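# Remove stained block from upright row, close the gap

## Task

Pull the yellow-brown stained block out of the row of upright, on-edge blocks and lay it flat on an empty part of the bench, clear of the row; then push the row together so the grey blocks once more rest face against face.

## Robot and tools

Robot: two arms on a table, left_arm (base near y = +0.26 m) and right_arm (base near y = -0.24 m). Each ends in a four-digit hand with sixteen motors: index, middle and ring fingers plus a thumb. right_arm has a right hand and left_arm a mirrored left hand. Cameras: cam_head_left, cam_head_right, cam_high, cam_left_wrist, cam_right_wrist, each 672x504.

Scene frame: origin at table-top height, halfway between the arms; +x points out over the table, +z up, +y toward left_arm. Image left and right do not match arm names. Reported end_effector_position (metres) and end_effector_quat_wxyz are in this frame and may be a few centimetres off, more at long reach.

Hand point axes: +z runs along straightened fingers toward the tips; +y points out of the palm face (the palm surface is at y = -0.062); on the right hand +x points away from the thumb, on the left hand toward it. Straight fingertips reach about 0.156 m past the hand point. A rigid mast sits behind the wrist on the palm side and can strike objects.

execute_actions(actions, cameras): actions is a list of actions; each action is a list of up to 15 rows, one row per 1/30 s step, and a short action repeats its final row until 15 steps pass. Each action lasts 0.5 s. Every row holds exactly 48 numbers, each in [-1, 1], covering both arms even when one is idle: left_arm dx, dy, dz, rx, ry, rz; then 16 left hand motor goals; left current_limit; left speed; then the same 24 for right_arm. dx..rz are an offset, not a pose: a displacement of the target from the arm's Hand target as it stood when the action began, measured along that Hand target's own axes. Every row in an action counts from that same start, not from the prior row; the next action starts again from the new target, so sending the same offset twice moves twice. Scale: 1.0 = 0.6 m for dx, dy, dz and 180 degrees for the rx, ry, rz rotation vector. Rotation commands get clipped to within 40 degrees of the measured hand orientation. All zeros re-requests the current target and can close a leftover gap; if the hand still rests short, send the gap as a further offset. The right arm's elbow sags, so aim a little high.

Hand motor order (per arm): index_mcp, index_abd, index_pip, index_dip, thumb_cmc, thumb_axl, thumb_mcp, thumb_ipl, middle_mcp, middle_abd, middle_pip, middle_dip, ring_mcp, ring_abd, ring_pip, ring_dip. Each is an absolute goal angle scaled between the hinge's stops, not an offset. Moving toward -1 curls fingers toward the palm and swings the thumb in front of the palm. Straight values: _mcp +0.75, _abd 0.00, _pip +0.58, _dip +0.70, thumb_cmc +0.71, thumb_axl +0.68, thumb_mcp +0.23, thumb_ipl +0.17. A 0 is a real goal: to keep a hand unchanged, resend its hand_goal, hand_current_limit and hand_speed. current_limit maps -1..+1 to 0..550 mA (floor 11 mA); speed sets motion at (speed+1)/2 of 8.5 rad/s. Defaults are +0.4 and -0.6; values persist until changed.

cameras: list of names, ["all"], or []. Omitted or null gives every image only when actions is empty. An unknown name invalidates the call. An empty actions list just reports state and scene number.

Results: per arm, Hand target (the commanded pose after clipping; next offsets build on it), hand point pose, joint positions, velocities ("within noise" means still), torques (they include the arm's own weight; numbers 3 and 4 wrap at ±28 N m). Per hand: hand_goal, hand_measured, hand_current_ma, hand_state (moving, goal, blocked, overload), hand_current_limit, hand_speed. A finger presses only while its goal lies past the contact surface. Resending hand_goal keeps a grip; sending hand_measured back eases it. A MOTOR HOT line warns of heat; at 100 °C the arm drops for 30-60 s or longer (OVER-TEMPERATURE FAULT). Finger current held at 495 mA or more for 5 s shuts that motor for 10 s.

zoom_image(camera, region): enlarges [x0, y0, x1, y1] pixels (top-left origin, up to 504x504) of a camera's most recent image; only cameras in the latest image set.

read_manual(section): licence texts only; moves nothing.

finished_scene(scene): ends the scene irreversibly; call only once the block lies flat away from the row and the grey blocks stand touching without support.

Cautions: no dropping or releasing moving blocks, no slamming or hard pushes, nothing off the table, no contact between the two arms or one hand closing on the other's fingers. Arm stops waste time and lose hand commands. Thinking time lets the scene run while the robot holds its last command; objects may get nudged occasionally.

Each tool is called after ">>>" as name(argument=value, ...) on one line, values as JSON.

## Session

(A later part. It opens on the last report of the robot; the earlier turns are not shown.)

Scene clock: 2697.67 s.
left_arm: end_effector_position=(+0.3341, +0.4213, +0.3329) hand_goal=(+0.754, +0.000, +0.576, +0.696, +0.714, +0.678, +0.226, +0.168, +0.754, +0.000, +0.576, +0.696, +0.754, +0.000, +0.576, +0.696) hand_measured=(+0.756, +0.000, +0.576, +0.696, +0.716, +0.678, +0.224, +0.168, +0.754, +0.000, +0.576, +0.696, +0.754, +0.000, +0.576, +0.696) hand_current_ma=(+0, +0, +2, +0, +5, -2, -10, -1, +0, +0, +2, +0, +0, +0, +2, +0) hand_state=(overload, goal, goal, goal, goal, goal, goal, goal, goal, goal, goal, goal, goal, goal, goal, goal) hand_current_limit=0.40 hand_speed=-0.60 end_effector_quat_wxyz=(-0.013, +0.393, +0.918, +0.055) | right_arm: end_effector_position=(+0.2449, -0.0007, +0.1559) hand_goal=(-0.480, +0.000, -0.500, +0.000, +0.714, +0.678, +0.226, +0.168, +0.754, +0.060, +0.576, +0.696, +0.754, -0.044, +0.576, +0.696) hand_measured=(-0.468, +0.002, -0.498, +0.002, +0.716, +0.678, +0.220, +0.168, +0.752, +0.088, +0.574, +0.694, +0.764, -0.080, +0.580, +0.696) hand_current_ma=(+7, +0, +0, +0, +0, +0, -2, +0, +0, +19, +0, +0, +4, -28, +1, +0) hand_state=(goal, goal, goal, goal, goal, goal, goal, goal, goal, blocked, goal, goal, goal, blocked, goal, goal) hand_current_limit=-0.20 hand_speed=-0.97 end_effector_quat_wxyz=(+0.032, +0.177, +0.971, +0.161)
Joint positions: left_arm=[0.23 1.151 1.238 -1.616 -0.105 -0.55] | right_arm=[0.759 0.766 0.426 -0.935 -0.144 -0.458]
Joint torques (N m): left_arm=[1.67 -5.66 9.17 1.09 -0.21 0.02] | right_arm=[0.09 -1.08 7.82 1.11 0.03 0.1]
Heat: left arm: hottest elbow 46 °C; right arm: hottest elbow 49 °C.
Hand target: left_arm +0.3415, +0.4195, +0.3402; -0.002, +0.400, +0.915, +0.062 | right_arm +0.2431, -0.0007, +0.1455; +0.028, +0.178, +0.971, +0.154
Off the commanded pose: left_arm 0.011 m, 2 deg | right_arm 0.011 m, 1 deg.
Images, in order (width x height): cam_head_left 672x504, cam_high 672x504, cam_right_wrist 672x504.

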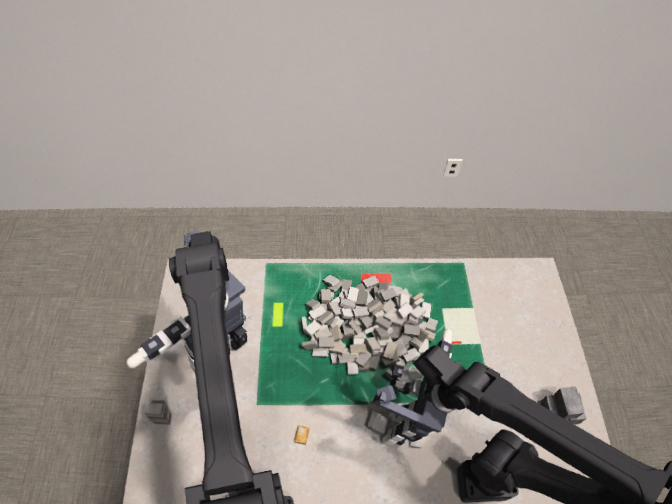

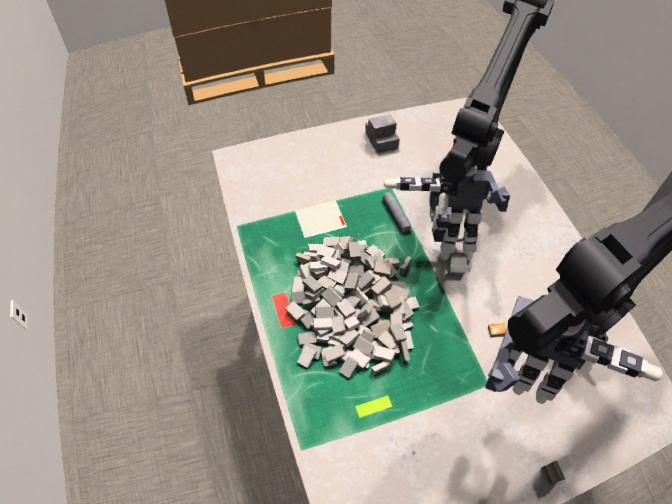

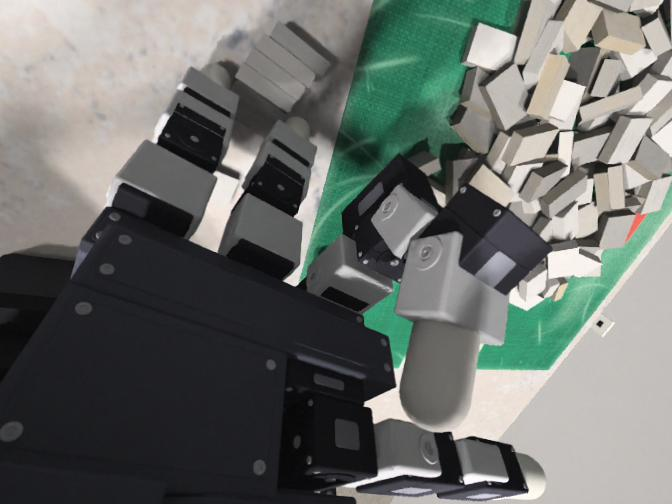

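>>> execute_actions(actions=[])

>>> zoom_image(camera="cam_right_wrist", region=[190, 30, 330, 135])

>>> zoom_image(camera="cam_high", region=[400, 200, 500, 275])

>>> zoom_image(camera="cam_head_left", region=[345, 400, 425, 460])

Scene clock: 2733.30 s.
left_arm: end_effector_position=(+0.3341, +0.4213, +0.3329) hand_goal=(+0.754, +0.000, +0.576, +0.696, +0.714, +0.678, +0.226, +0.168, +0.754, +0.000, +0.576, +0.696, +0.754, +0.000, +0.576, +0.696) hand_measured=(+0.756, +0.000, +0.576, +0.696, +0.716, +0.678, +0.224, +0.168, +0.754, +0.000, +0.576, +0.696, +0.754, +0.000, +0.576, +0.696) hand_current_ma=(+0, +0, +2, +0, +5, -2, -10, -1, +0, +0, +2, +0, +0, +0, +2, +0) hand_state=(overload, goal, goal, goal, goal, goal, goal, goal, goal, goal, goal, goal, goal, goal, goal, goal) hand_current_limit=0.40 hand_speed=-0.60 end_effector_quat_wxyz=(-0.013, +0.393, +0.918, +0.055) | right_arm: end_effector_position=(+0.2449, -0.0007, +0.1559) hand_goal=(-0.480, +0.000, -0.500, +0.000, +0.714, +0.678, +0.226, +0.168, +0.754, +0.060, +0.576, +0.696, +0.754, -0.044, +0.576, +0.696) hand_measured=(-0.468, +0.002, -0.498, +0.002, +0.716, +0.678, +0.220, +0.168, +0.752, +0.088, +0.574, +0.694, +0.764, -0.080, +0.580, +0.696) hand_current_ma=(+7, +0, +0, +0, +0, +0, -2, +0, +0, +19, +0, +0, +4, -28, +1, +0) hand_state=(goal, goal, goal, goal, goal, goal, goal, goal, goal, blocked, goal, goal, goal, blocked, goal, goal) hand_current_limit=-0.20 hand_speed=-0.97 end_effector_quat_wxyz=(+0.032, +0.177, +0.971, +0.161)
Joint positions: left_arm=[0.23 1.151 1.238 -1.616 -0.105 -0.55] | right_arm=[0.759 0.766 0.426 -0.935 -0.144 -0.458]
Joint velocities: within noise
Joint torques (N m): left_arm=[1.55 -5.66 9.18 1.1 -0.22 0.02] | right_arm=[0.09 -1.14 7.8 1.06 0.03 0.11]
Heat: left arm: hottest elbow 46 °C; right arm: hottest elbow 46 °C.
Hand target: left_arm +0.3415, +0.4195, +0.3402; -0.002, +0.400, +0.915, +0.062 | right_arm +0.2431, -0.0007, +0.1455; +0.028, +0.178, +0.971, +0.154
Off the commanded pose: left_arm 0.011 m, 2 deg | right_arm 0.011 m, 1 deg.

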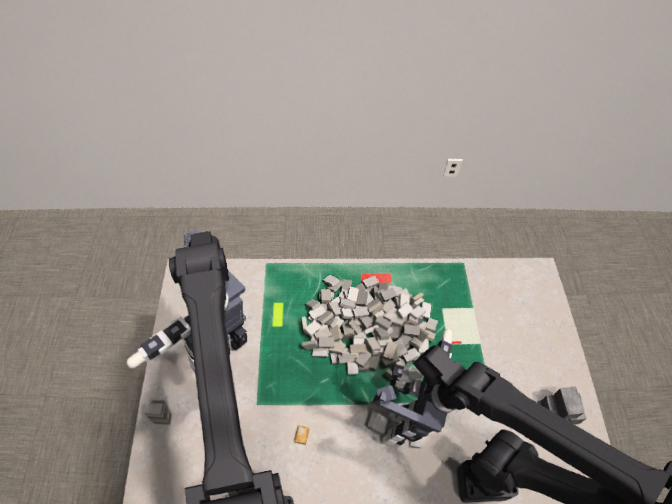

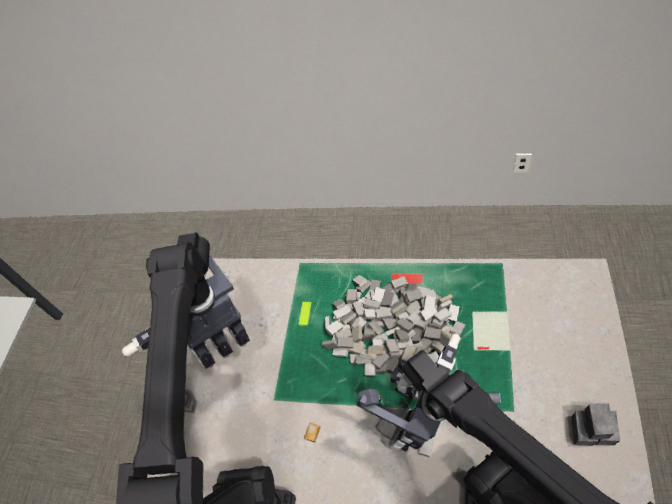

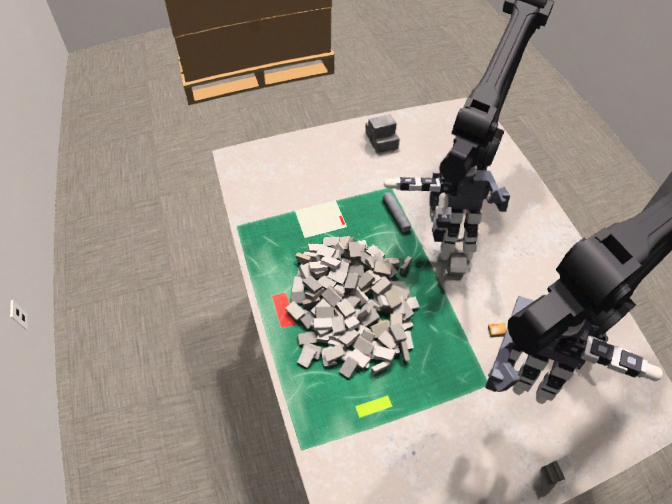

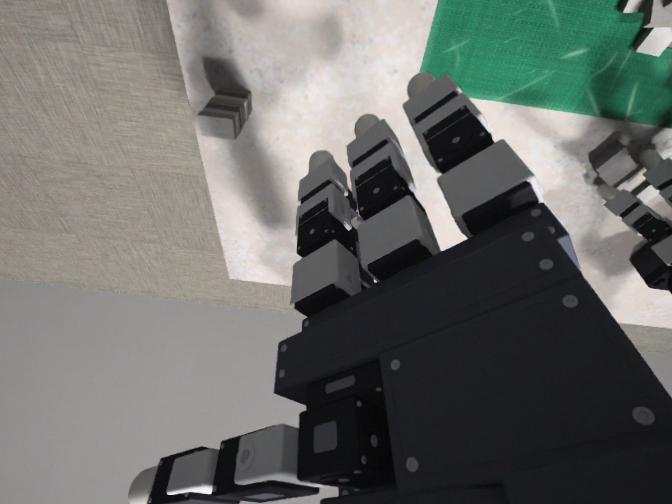

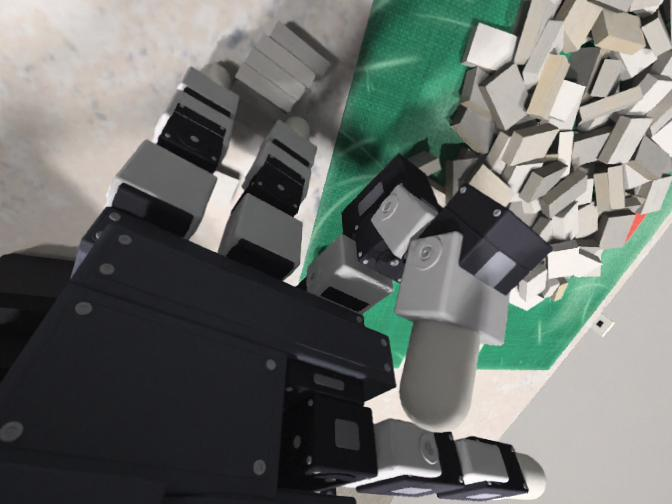

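Scaled by 3.600 from the camera's 672x504 image, which has a finer 960x720 frame.

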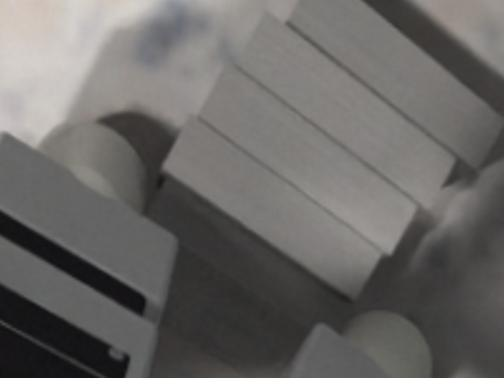

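Scaled by 5.040 from the camera's 672x504 image, which has a finer 960x720 frame.

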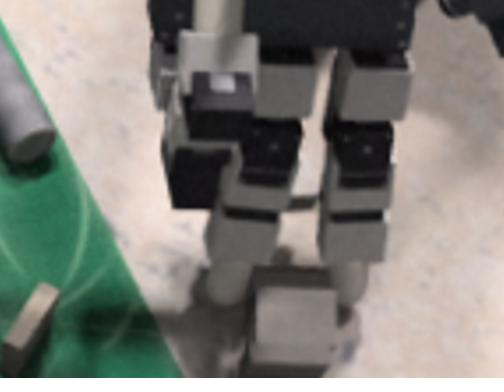

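Scaled by 6.300 from the camera's 672x504 image, which has a finer 960x720 frame.

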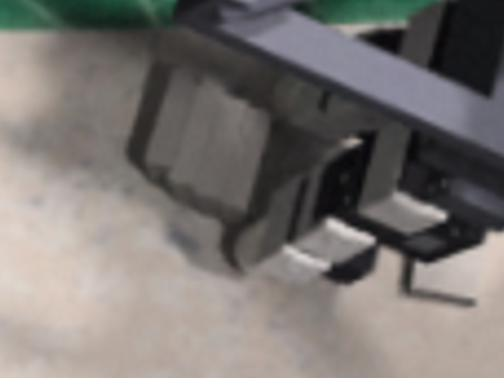

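>>> execute_actions(actions=[[[0,0,0,0,0,0,0.754,0,0.576,0.696,0.714,0.678,0.226,0.168,0.754,0,0.576,0.696,0.754,0,0.576,0.696,0.4,-0.6,0,0,0,0,0,0,-0.48,0,-0.5,0,0.714,0.678,0.226,0.168,0.754,0.1,0.576,0.696,0.754,-0.095,0.576,0.696,-0.2,-0.98]],[[0,0,0,0,0,0,0.754,0,0.576,0.696,0.714,0.678,0.226,0.168,0.754,0,0.576,0.696,0.754,0,0.576,0.696,0.4,-0.6,0,0,0,0,0,0,-0.48,0,-0.5,0,0.714,0.678,0.226,0.168,0.754,0.1,0.576,0.696,0.754,-0.095,0.576,0.696,-0.2,-0.98]]], cameras=["cam_right_wrist", "cam_high"])

>>> zoom_image(camera="cam_right_wrist", region=[190, 30, 330, 135])

>>> zoom_image(camera="cam_high", region=[400, 200, 500, 275])

Scene clock: 2793.00 s.
left_arm: end_effector_position=(+0.3341, +0.4213, +0.3329) hand_goal=(+0.754, +0.000, +0.576, +0.696, +0.714, +0.678, +0.226, +0.168, +0.754, +0.000, +0.576, +0.696, +0.754, +0.000, +0.576, +0.696) hand_measured=(+0.756, +0.000, +0.576, +0.696, +0.716, +0.678, +0.224, +0.168, +0.754, +0.000, +0.576, +0.696, +0.754, +0.000, +0.576, +0.696) hand_current_ma=(+0, +0, +2, +0, +5, -2, -10, -1, +0, +0, +2, +0, +0, +0, +2, +0) hand_state=(overload, goal, goal, goal, goal, goal, goal, goal, goal, goal, goal, goal, goal, goal, goal, goal) hand_current_limit=0.40 hand_speed=-0.60 end_effector_quat_wxyz=(-0.013, +0.393, +0.918, +0.055) | right_arm: end_effector_position=(+0.2440, -0.0021, +0.1506) hand_goal=(-0.480, +0.000, -0.500, +0.000, +0.714, +0.678, +0.226, +0.168, +0.754, +0.100, +0.576, +0.696, +0.754, -0.094, +0.576, +0.696) hand_measured=(-0.468, +0.002, -0.498, +0.002, +0.716, +0.678, +0.220, +0.168, +0.754, +0.100, +0.574, +0.694, +0.758, -0.094, +0.578, +0.696) hand_current_ma=(+7, +0, +0, +0, +0, +0, -2, +0, +0, +0, +0, +0, +1, +0, +0, +0) hand_state=(goal, goal, goal, goal, goal, goal, goal, goal, goal, goal, goal, goal, goal, goal, goal, goal) hand_current_limit=-0.20 hand_speed=-0.98 end_effector_quat_wxyz=(+0.030, +0.177, +0.971, +0.156)
Joint positions: left_arm=[0.23 1.151 1.238 -1.616 -0.105 -0.55] | right_arm=[0.76 0.773 0.419 -0.93 -0.142 -0.457]
Joint torques (N m): left_arm=[1.61 -5.48 9.18 1.11 -0.21 0.02] | right_arm=[0.15 -1.61 8.29 1.01 -0.08 0.09]
Heat: left arm: hottest elbow 46 °C; right arm: hottest elbow 45 °C.
Hand target: left_arm +0.3415, +0.4195, +0.3402; -0.002, +0.400, +0.915, +0.062 | right_arm +0.2431, -0.0007, +0.1455; +0.028, +0.178, +0.971, +0.154
Off the commanded pose: left_arm 0.011 m, 2 deg | right_arm 0.005 m, 0 deg.
Images, in order (width x height): cam_high 672x504, cam_right_wrist 672x504.

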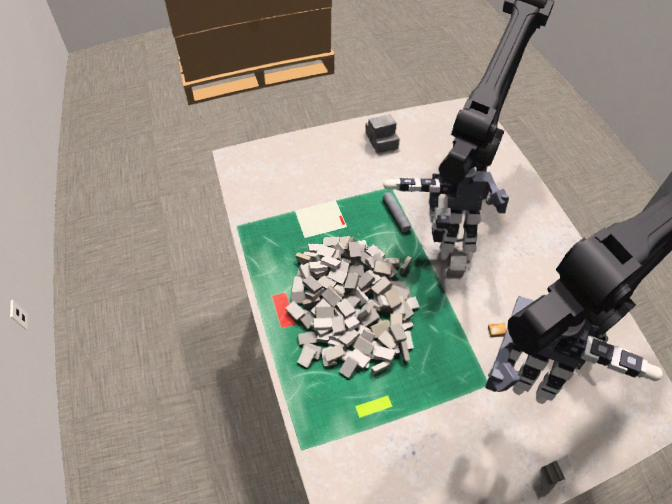

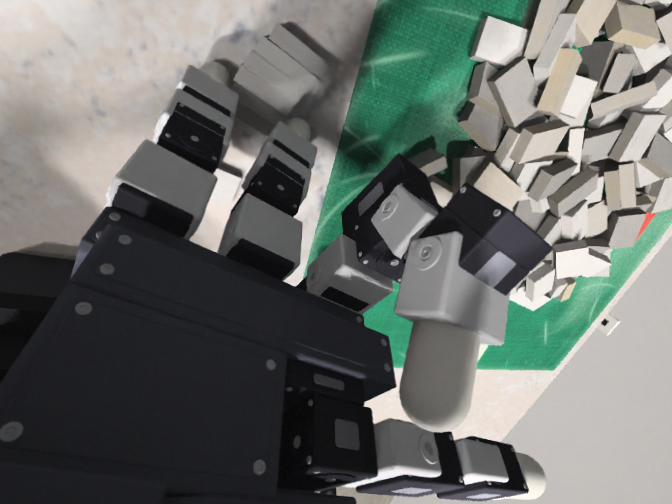

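Scaled by 3.600 from the camera's 672x504 image, which has a finer 960x720 frame.

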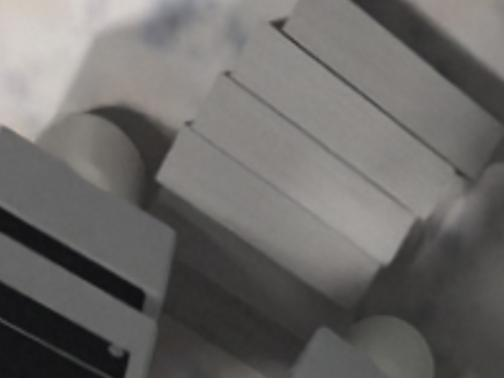

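Scaled by 5.040 from the camera's 672x504 image, which has a finer 960x720 frame.

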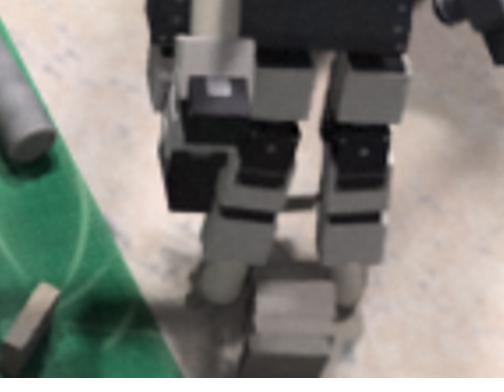

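>>> zoom_image(camera="cam_right_wrist", region=[200, 0, 350, 112])

>>> zoom_image(camera="cam_high", region=[435, 235, 485, 285])

Scaled by 3.360 from the camera's 672x504 image, which has a finer 960x720 frame.

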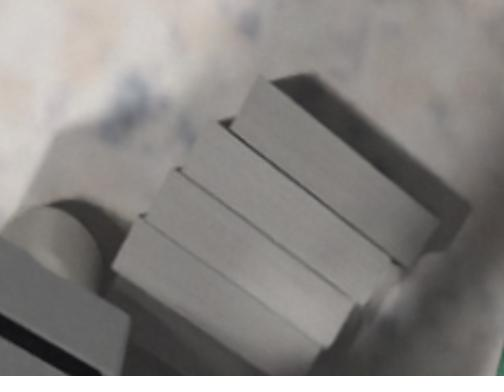

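Scaled by 10.080 from the camera's 672x504 image, which has a finer 960x720 frame.

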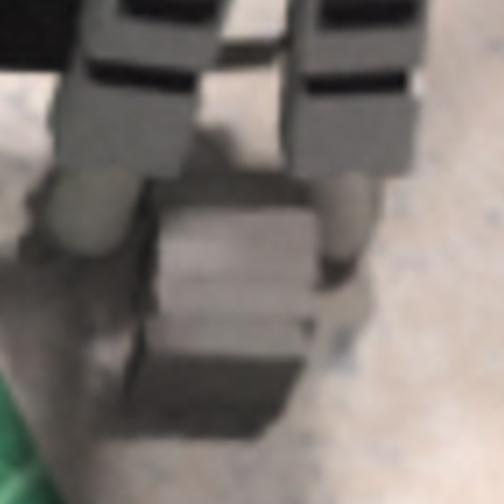

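>>> execute_actions(actions=[[[0,0,0,0,0,0,0.754,0,0.576,0.696,0.714,0.678,0.226,0.168,0.754,0,0.576,0.696,0.754,0,0.576,0.696,0.4,-0.6,0,0,0,0,0,0,-0.48,0,-0.5,0,0.714,0.678,0.226,0.168,0.754,0.2,0.576,0.696,0.754,-0.2,0.576,0.696,-0.2,-0.96]],[[0,0,0,0,0,0,0.754,0,0.576,0.696,0.714,0.678,0.226,0.168,0.754,0,0.576,0.696,0.754,0,0.576,0.696,0.4,-0.6,0,0,0,0,0,0,-0.48,0,-0.5,0,0.714,0.678,0.226,0.168,0.754,0.2,0.576,0.696,0.754,-0.2,0.576,0.696,-0.2,-0.96]]], cameras=["cam_right_wrist", "cam_high", "cam_head_left"])

>>> zoom_image(camera="cam_right_wrist", region=[200, 20, 340, 125])

>>> zoom_image(camera="cam_high", region=[435, 235, 485, 285])

>>> zoom_image(camera="cam_head_left", region=[345, 400, 425, 460])

Scene clock: 2826.93 s.
left_arm: end_effector_position=(+0.3341, +0.4213, +0.3329) hand_goal=(+0.754, +0.000, +0.576, +0.696, +0.714, +0.678, +0.226, +0.168, +0.754, +0.000, +0.576, +0.696, +0.754, +0.000, +0.576, +0.696) hand_measured=(+0.756, +0.000, +0.576, +0.696, +0.716, +0.678, +0.224, +0.168, +0.754, +0.000, +0.576, +0.696, +0.754, +0.000, +0.576, +0.696) hand_current_ma=(+0, +0, +2, +0, +5, -2, -10, -1, +0, +0, +2, +0, +0, +0, +2, +0) hand_state=(overload, goal, goal, goal, goal, goal, goal, goal, goal, goal, goal, goal, goal, goal, goal, goal) hand_current_limit=0.40 hand_speed=-0.60 end_effector_quat_wxyz=(-0.013, +0.393, +0.918, +0.055) | right_arm: end_effector_position=(+0.2440, -0.0021, +0.1506) hand_goal=(-0.480, +0.000, -0.500, +0.000, +0.714, +0.678, +0.226, +0.168, +0.754, +0.200, +0.576, +0.696, +0.754, -0.200, +0.576, +0.696) hand_measured=(-0.468, +0.002, -0.498, +0.002, +0.716, +0.678, +0.220, +0.168, +0.754, +0.196, +0.574, +0.694, +0.758, -0.194, +0.578, +0.696) hand_current_ma=(+7, +0, +0, +0, +0, +0, -2, +0, +0, -1, +0, +0, +1, +1, +0, +0) hand_state=(goal, goal, goal, goal, goal, goal, goal, goal, goal, goal, goal, goal, goal, goal, goal, goal) hand_current_limit=-0.20 hand_speed=-0.96 end_effector_quat_wxyz=(+0.030, +0.177, +0.971, +0.156)
Joint positions: left_arm=[0.23 1.151 1.238 -1.616 -0.105 -0.55] | right_arm=[0.76 0.773 0.419 -0.93 -0.142 -0.457]
Joint torques (N m): left_arm=[1.49 -5.54 9.22 1.11 -0.21 0.02] | right_arm=[0.15 -1.73 8.35 0.98 -0.07 0.11]
Heat: left arm: hottest elbow 46 °C; right arm: hottest elbow 47 °C.
Hand target: left_arm +0.3415, +0.4195, +0.3402; -0.002, +0.400, +0.915, +0.062 | right_arm +0.2431, -0.0007, +0.1455; +0.028, +0.178, +0.971, +0.154
Off the commanded pose: left_arm 0.011 m, 2 deg | right_arm 0.005 m, 0 deg.
Images, in order (width x height): cam_head_left 672x504, cam_high 672x504, cam_right_wrist 672x504.

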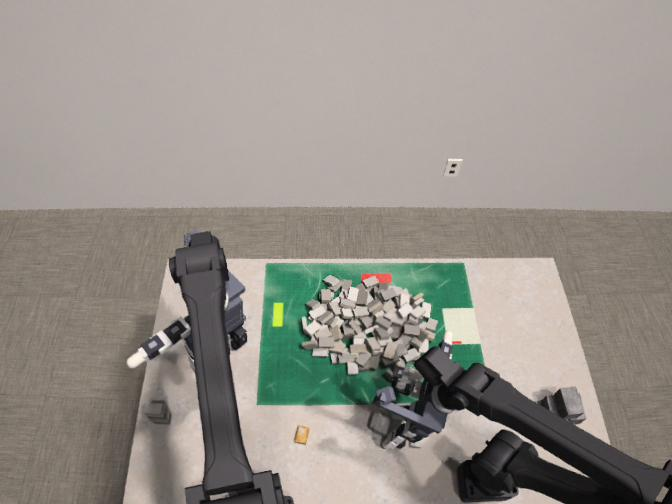

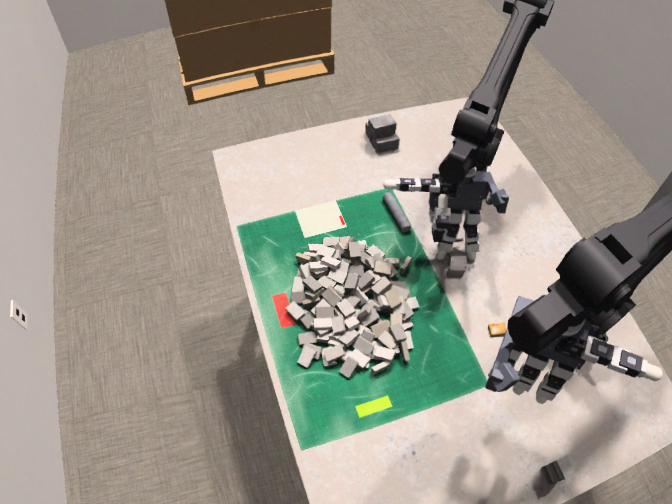

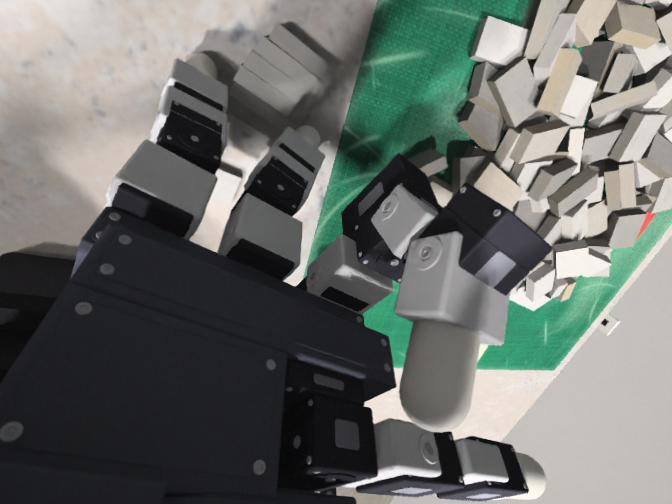

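Scaled by 3.600 from the camera's 672x504 image, which has a finer 960x720 frame.

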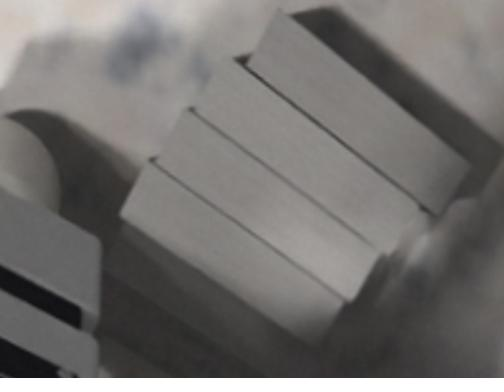

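Scaled by 10.080 from the camera's 672x504 image, which has a finer 960x720 frame.

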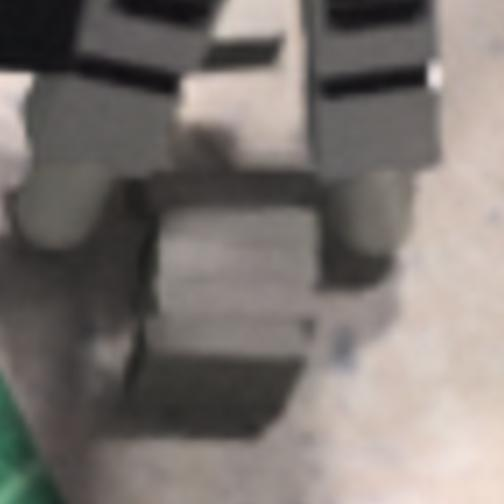

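Scaled by 6.300 from the camera's 672x504 image, which has a finer 960x720 frame.

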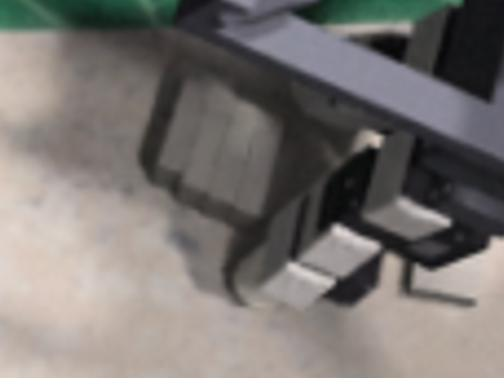

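>>> execute_actions(actions=[[[0,0,0,0,0,0,0.754,0,0.576,0.696,0.714,0.678,0.226,0.168,0.754,0,0.576,0.696,0.754,0,0.576,0.696,0.4,-0.6,0,0,0,0,0,0,-0.48,0,-0.5,0,0.714,0.678,0.226,0.168,0.754,0.28,0.576,0.696,0.754,-0.28,0.576,0.696,-0.2,-0.95]],[[0,0,0,0,0,0,0.754,0,0.576,0.696,0.714,0.678,0.226,0.168,0.754,0,0.576,0.696,0.754,0,0.576,0.696,0.4,-0.6,0,0,0,0,0,0,-0.48,0,-0.5,0,0.714,0.678,0.226,0.168,0.754,0.28,0.576,0.696,0.754,-0.28,0.576,0.696,-0.2,-0.95]]], cameras=[])

Scene clock: 2841.53 s.
left_arm: end_effector_position=(+0.3341, +0.4213, +0.3329) hand_goal=(+0.754, +0.000, +0.576, +0.696, +0.714, +0.678, +0.226, +0.168, +0.754, +0.000, +0.576, +0.696, +0.754, +0.000, +0.576, +0.696) hand_measured=(+0.756, +0.000, +0.576, +0.696, +0.716, +0.678, +0.224, +0.168, +0.754, +0.000, +0.576, +0.696, +0.754, +0.000, +0.576, +0.696) hand_current_ma=(+0, +0, +2, +0, +5, -2, -10, -1, +0, +0, +2, +0, +0, +0, +2, +0) hand_state=(overload, goal, goal, goal, goal, goal, goal, goal, goal, goal, goal, goal, goal, goal, goal, goal) hand_current_limit=0.40 hand_speed=-0.60 end_effector_quat_wxyz=(-0.013, +0.393, +0.918, +0.055) | right_arm: end_effector_position=(+0.2440, -0.0021, +0.1506) hand_goal=(-0.480, +0.000, -0.500, +0.000, +0.714, +0.678, +0.226, +0.168, +0.754, +0.280, +0.576, +0.696, +0.754, -0.280, +0.576, +0.696) hand_measured=(-0.468, +0.002, -0.498, +0.002, +0.716, +0.678, +0.220, +0.168, +0.754, +0.274, +0.574, +0.694, +0.758, -0.274, +0.578, +0.696) hand_current_ma=(+7, +0, +0, +0, +0, +0, -2, +0, +0, -1, +0, +0, +1, +2, +0, +0) hand_state=(goal, goal, goal, goal, goal, goal, goal, goal, goal, goal, goal, goal, goal, goal, goal, goal) hand_current_limit=-0.20 hand_speed=-0.95 end_effector_quat_wxyz=(+0.030, +0.177, +0.971, +0.156)
Joint positions: left_arm=[0.23 1.151 1.238 -1.616 -0.105 -0.55] | right_arm=[0.76 0.773 0.419 -0.93 -0.142 -0.457]
Joint torques (N m): left_arm=[1.55 -5.66 9.22 1.13 -0.21 0.02] | right_arm=[0.26 -1.67 8.34 0.95 -0.07 0.1]
Heat: left arm: hottest elbow 46 °C; right arm: hottest elbow 47 °C.
Hand target: left_arm +0.3415, +0.4195, +0.3402; -0.002, +0.400, +0.915, +0.062 | right_arm +0.2431, -0.0007, +0.1455; +0.028, +0.178, +0.971, +0.154
Off the commanded pose: left_arm 0.011 m, 2 deg | right_arm 0.005 m, 0 deg.
No camera images: "cameras" was empty.

>>> execute_actions(actions=[[[0,0,0,0,0,0,0.754,0,0.576,0.696,0.714,0.678,0.226,0.168,0.754,0,0.576,0.696,0.754,0,0.576,0.696,0.4,-0.6,-0.005,0.0077,-0.0238,0,0,0,-0.48,0,-0.5,0,0.714,0.678,0.226,0.168,0.754,0.28,0.576,0.696,0.754,-0.28,0.576,0.696,-0.2,-0.95]],[[0,0,0,0,0,0,0.754,0,0.576,0.696,0.714,0.678,0.226,0.168,0.754,0,0.576,0.696,0.754,0,0.576,0.696,0.4,-0.6,0,0.0077,-0.0238,0,0,0,-0.48,0,-0.5,0,0.714,0.678,0.226,0.168,0.754,0.28,0.576,0.696,0.754,-0.28,0.576,0.696,-0.2,-0.95]]], cameras=["cam_right_wrist"])

Scene clock: 2853.97 s.
left_arm: end_effector_position=(+0.3341, +0.4213, +0.3329) hand_goal=(+0.754, +0.000, +0.576, +0.696, +0.714, +0.678, +0.226, +0.168, +0.754, +0.000, +0.576, +0.696, +0.754, +0.000, +0.576, +0.696) hand_measured=(+0.756, +0.000, +0.576, +0.696, +0.716, +0.678, +0.224, +0.168, +0.754, +0.000, +0.576, +0.696, +0.754, +0.000, +0.576, +0.696) hand_current_ma=(+0, +0, +2, +0, +5, -2, -10, -1, +0, +0, +2, +0, +0, +0, +2, +0) hand_state=(overload, goal, goal, goal, goal, goal, goal, goal, goal, goal, goal, goal, goal, goal, goal, goal) hand_current_limit=0.40 hand_speed=-0.60 end_effector_quat_wxyz=(-0.013, +0.393, +0.918, +0.055) | right_arm: end_effector_position=(+0.2354, -0.0098, +0.1507) hand_goal=(-0.480, +0.000, -0.500, +0.000, +0.714, +0.678, +0.226, +0.168, +0.754, +0.280, +0.576, +0.696, +0.754, -0.280, +0.576, +0.696) hand_measured=(-0.468, +0.002, -0.498, +0.002, +0.716, +0.678, +0.220, +0.168, +0.754, +0.276, +0.574, +0.694, +0.756, -0.274, +0.578, +0.696) hand_current_ma=(+7, +0, +0, +0, +0, +0, -2, +0, +0, -1, +0, +0, +0, +2, +0, +0) hand_state=(goal, goal, goal, goal, goal, goal, goal, goal, goal, goal, goal, goal, goal, goal, goal, goal) hand_current_limit=-0.20 hand_speed=-0.95 end_effector_quat_wxyz=(+0.015, +0.180, +0.974, +0.137)
Joint positions: left_arm=[0.23 1.151 1.238 -1.616 -0.105 -0.55] | right_arm=[0.76 0.758 0.434 -1.009 -0.142 -0.457]
Joint torques (N m): left_arm=[1.55 -5.6 9.21 1.07 -0.21 0.02] | right_arm=[-0.85 -3.43 12.51 -0.03 -0.21 -0.06]
Heat: left arm: hottest elbow 46 °C; right arm: hottest elbow 47 °C.
Hand target: left_arm +0.3415, +0.4195, +0.3402; -0.002, +0.400, +0.915, +0.062 | right_arm +0.2459, -0.0018, +0.1755; +0.028, +0.178, +0.971, +0.154
Off the commanded pose: left_arm 0.011 m, 2 deg | right_arm 0.028 m, 3 deg.
Images, in order (width x height): cam_right_wrist 672x504.

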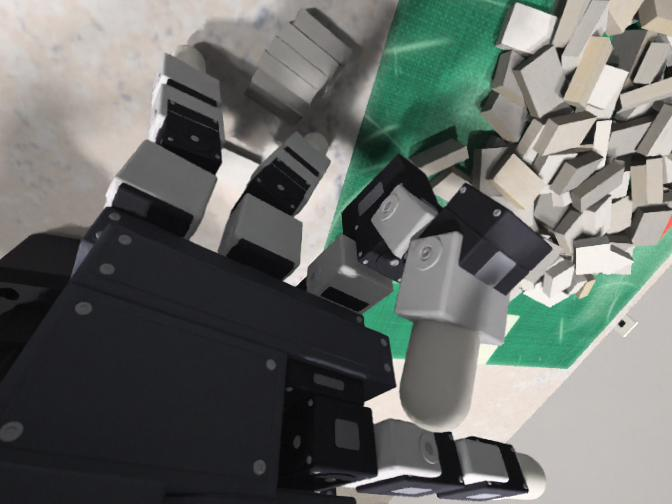

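>>> execute_actions(actions=[[[0,0,0,0,0,0,0.754,0,0.576,0.696,0.714,0.678,0.226,0.168,0.754,0,0.576,0.696,0.754,0,0.576,0.696,0.4,-0.6,0,0.0103,-0.0317,0,0,0,-0.48,0,-0.5,0,0.714,0.678,0.226,0.168,0.754,0.28,0.576,0.696,0.754,-0.28,0.576,0.696,-0.2,-0.95]],[[0,0,0,0,0,0,0.754,0,0.576,0.696,0.714,0.678,0.226,0.168,0.754,0,0.576,0.696,0.754,0,0.576,0.696,0.4,-0.6,0,0.0155,-0.0475,0,0,0,-0.48,0,-0.5,0,0.714,0.678,0.226,0.168,0.754,0.28,0.576,0.696,0.754,-0.28,0.576,0.696,-0.2,-0.95]],[[0,0,0,0,0,0,0.754,0,0.576,0.696,0.714,0.678,0.226,0.168,0.754,0,0.576,0.696,0.754,0,0.576,0.696,0.4,-0.6,0,0.0155,-0.0475,0,0,0,-0.48,0,-0.5,0,0.714,0.678,0.226,0.168,0.754,0.28,0.576,0.696,0.754,-0.28,0.576,0.696,-0.2,-0.95]]], cameras=["all"])

>>> zoom_image(camera="cam_right_wrist", region=[200, 0, 380, 135])

>>> zoom_image(camera="cam_high", region=[420, 205, 500, 285])

>>> zoom_image(camera="cam_head_left", region=[345, 390, 445, 465])

Scene clock: 2870.20 s.
left_arm: end_effector_position=(+0.3341, +0.4213, +0.3329) hand_goal=(+0.754, +0.000, +0.576, +0.696, +0.714, +0.678, +0.226, +0.168, +0.754, +0.000, +0.576, +0.696, +0.754, +0.000, +0.576, +0.696) hand_measured=(+0.756, +0.000, +0.576, +0.696, +0.716, +0.678, +0.224, +0.168, +0.754, +0.000, +0.576, +0.696, +0.754, +0.000, +0.576, +0.696) hand_current_ma=(+0, +0, +2, +0, +5, -2, -10, -1, +0, +0, +2, +0, +0, +0, +2, +0) hand_state=(overload, goal, goal, goal, goal, goal, goal, goal, goal, goal, goal, goal, goal, goal, goal, goal) hand_current_limit=0.40 hand_speed=-0.60 end_effector_quat_wxyz=(-0.013, +0.393, +0.918, +0.055) | right_arm: end_effector_position=(+0.2405, -0.0052, +0.2351) hand_goal=(-0.480, +0.000, -0.500, +0.000, +0.714, +0.678, +0.226, +0.168, +0.754, +0.280, +0.576, +0.696, +0.754, -0.280, +0.576, +0.696) hand_measured=(-0.468, +0.002, -0.498, +0.002, +0.716, +0.678, +0.220, +0.168, +0.754, +0.276, +0.574, +0.694, +0.756, -0.274, +0.578, +0.696) hand_current_ma=(+7, +0, +0, +0, +0, +0, -2, +0, +0, -1, +0, +0, +0, +1, +0, +0) hand_state=(goal, goal, goal, goal, goal, goal, goal, goal, goal, goal, goal, goal, goal, goal, goal, goal) hand_current_limit=-0.20 hand_speed=-0.95 end_effector_quat_wxyz=(+0.019, +0.179, +0.973, +0.141)
Joint positions: left_arm=[0.23 1.151 1.238 -1.616 -0.105 -0.55] | right_arm=[0.76 0.71 0.638 -1.25 -0.142 -0.457]
Joint torques (N m): left_arm=[1.67 -5.66 9.2 1.09 -0.22 0.02] | right_arm=[-0.91 -3.14 12.46 -0.02 -0.21 -0.06]
Heat: left arm: hottest elbow 46 °C; right arm: hottest elbow 48 °C.
Hand target: left_arm +0.3415, +0.4195, +0.3402; -0.002, +0.400, +0.915, +0.062 | right_arm +0.2459, -0.0017, +0.2556; +0.028, +0.178, +0.971, +0.154
Off the commanded pose: left_arm 0.011 m, 2 deg | right_arm 0.021 m, 2 deg.

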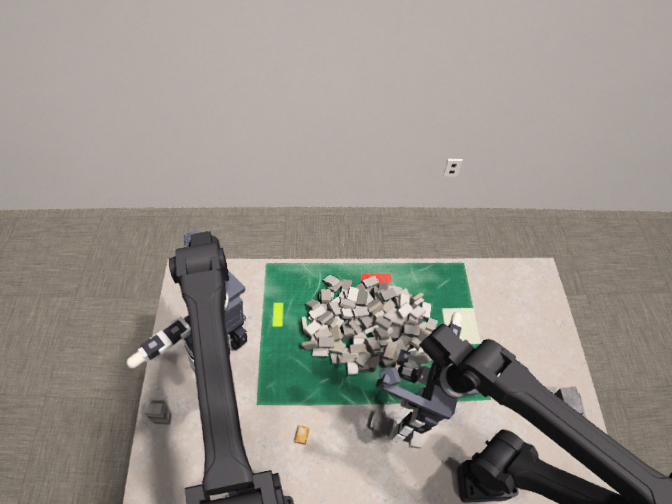

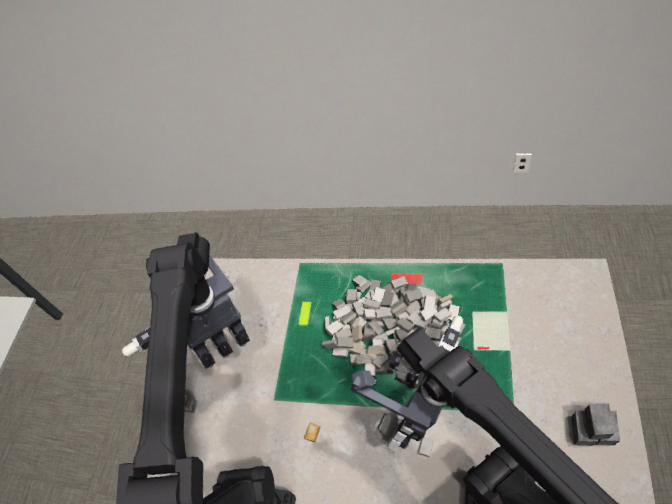

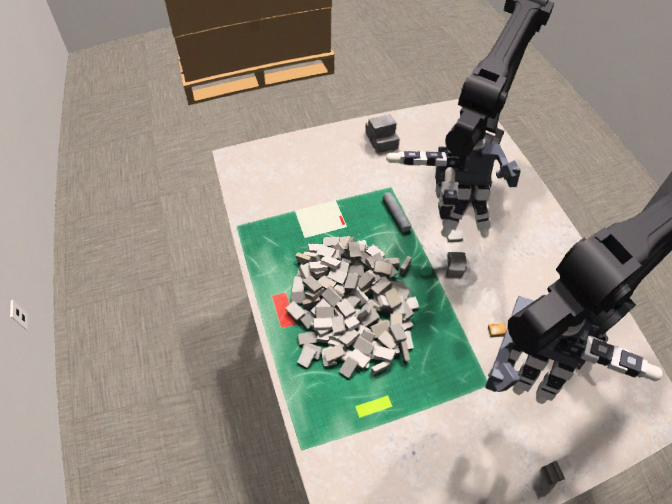

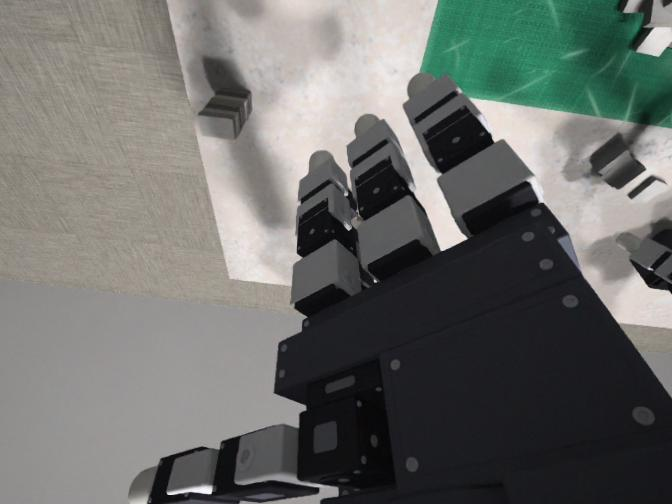

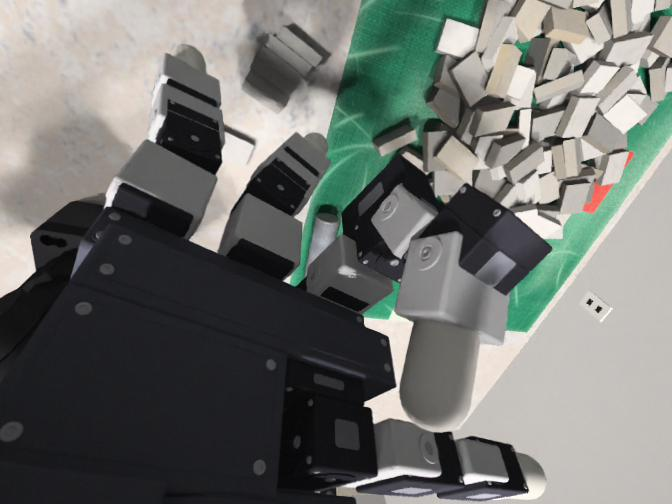

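Scaled by 2.800 from the camera's 672x504 image, which has a finer 960x720 frame.

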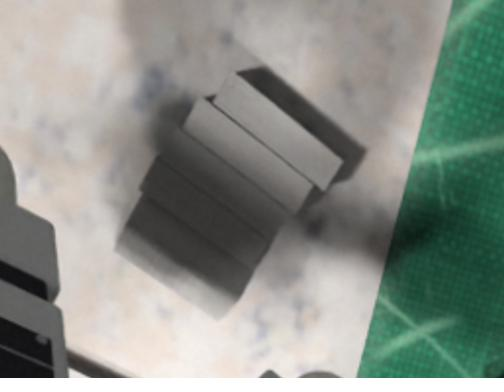

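Scaled by 6.300 from the camera's 672x504 image, which has a finer 960x720 frame.

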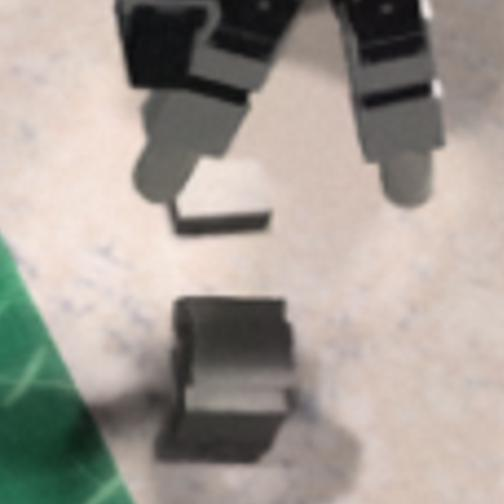

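Scaled by 5.040 from the camera's 672x504 image, which has a finer 960x720 frame.

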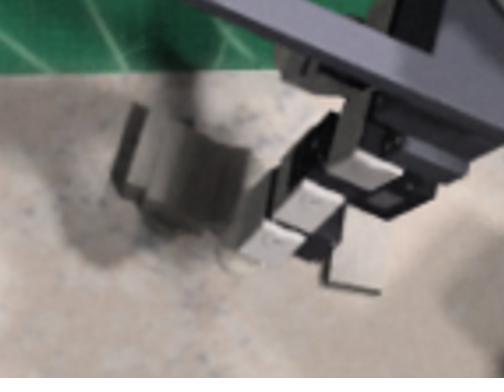

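>>> zoom_image(camera="cam_right_wrist", region=[230, 15, 340, 120])

>>> zoom_image(camera="cam_high", region=[440, 245, 480, 285])

>>> zoom_image(camera="cam_left_wrist", region=[570, 120, 670, 210])

>>> zoom_image(camera="cam_head_right", region=[350, 390, 450, 465])

Scaled by 4.582 from the camera's 672x504 image, which has a finer 960x720 frame.

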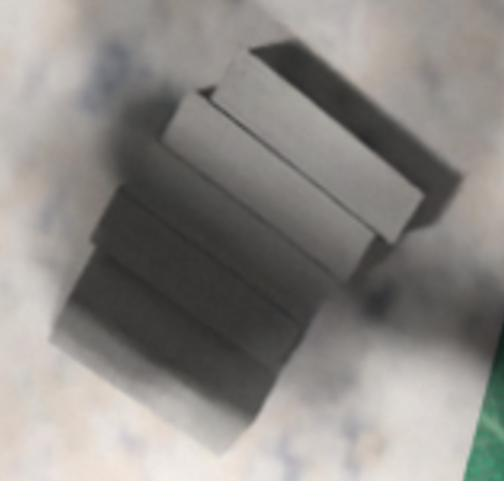

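Scaled by 12.600 from the camera's 672x504 image, which has a finer 960x720 frame.

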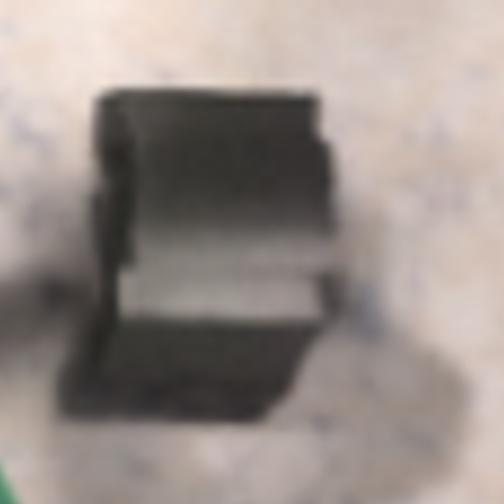

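Scaled by 5.040 from the camera's 672x504 image, which has a finer 960x720 frame.

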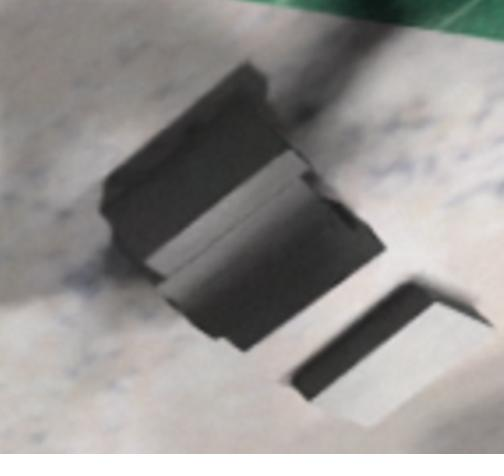

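Scaled by 5.040 from the camera's 672x504 image, which has a finer 960x720 frame.

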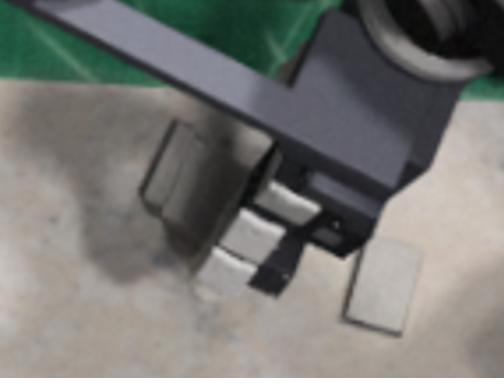

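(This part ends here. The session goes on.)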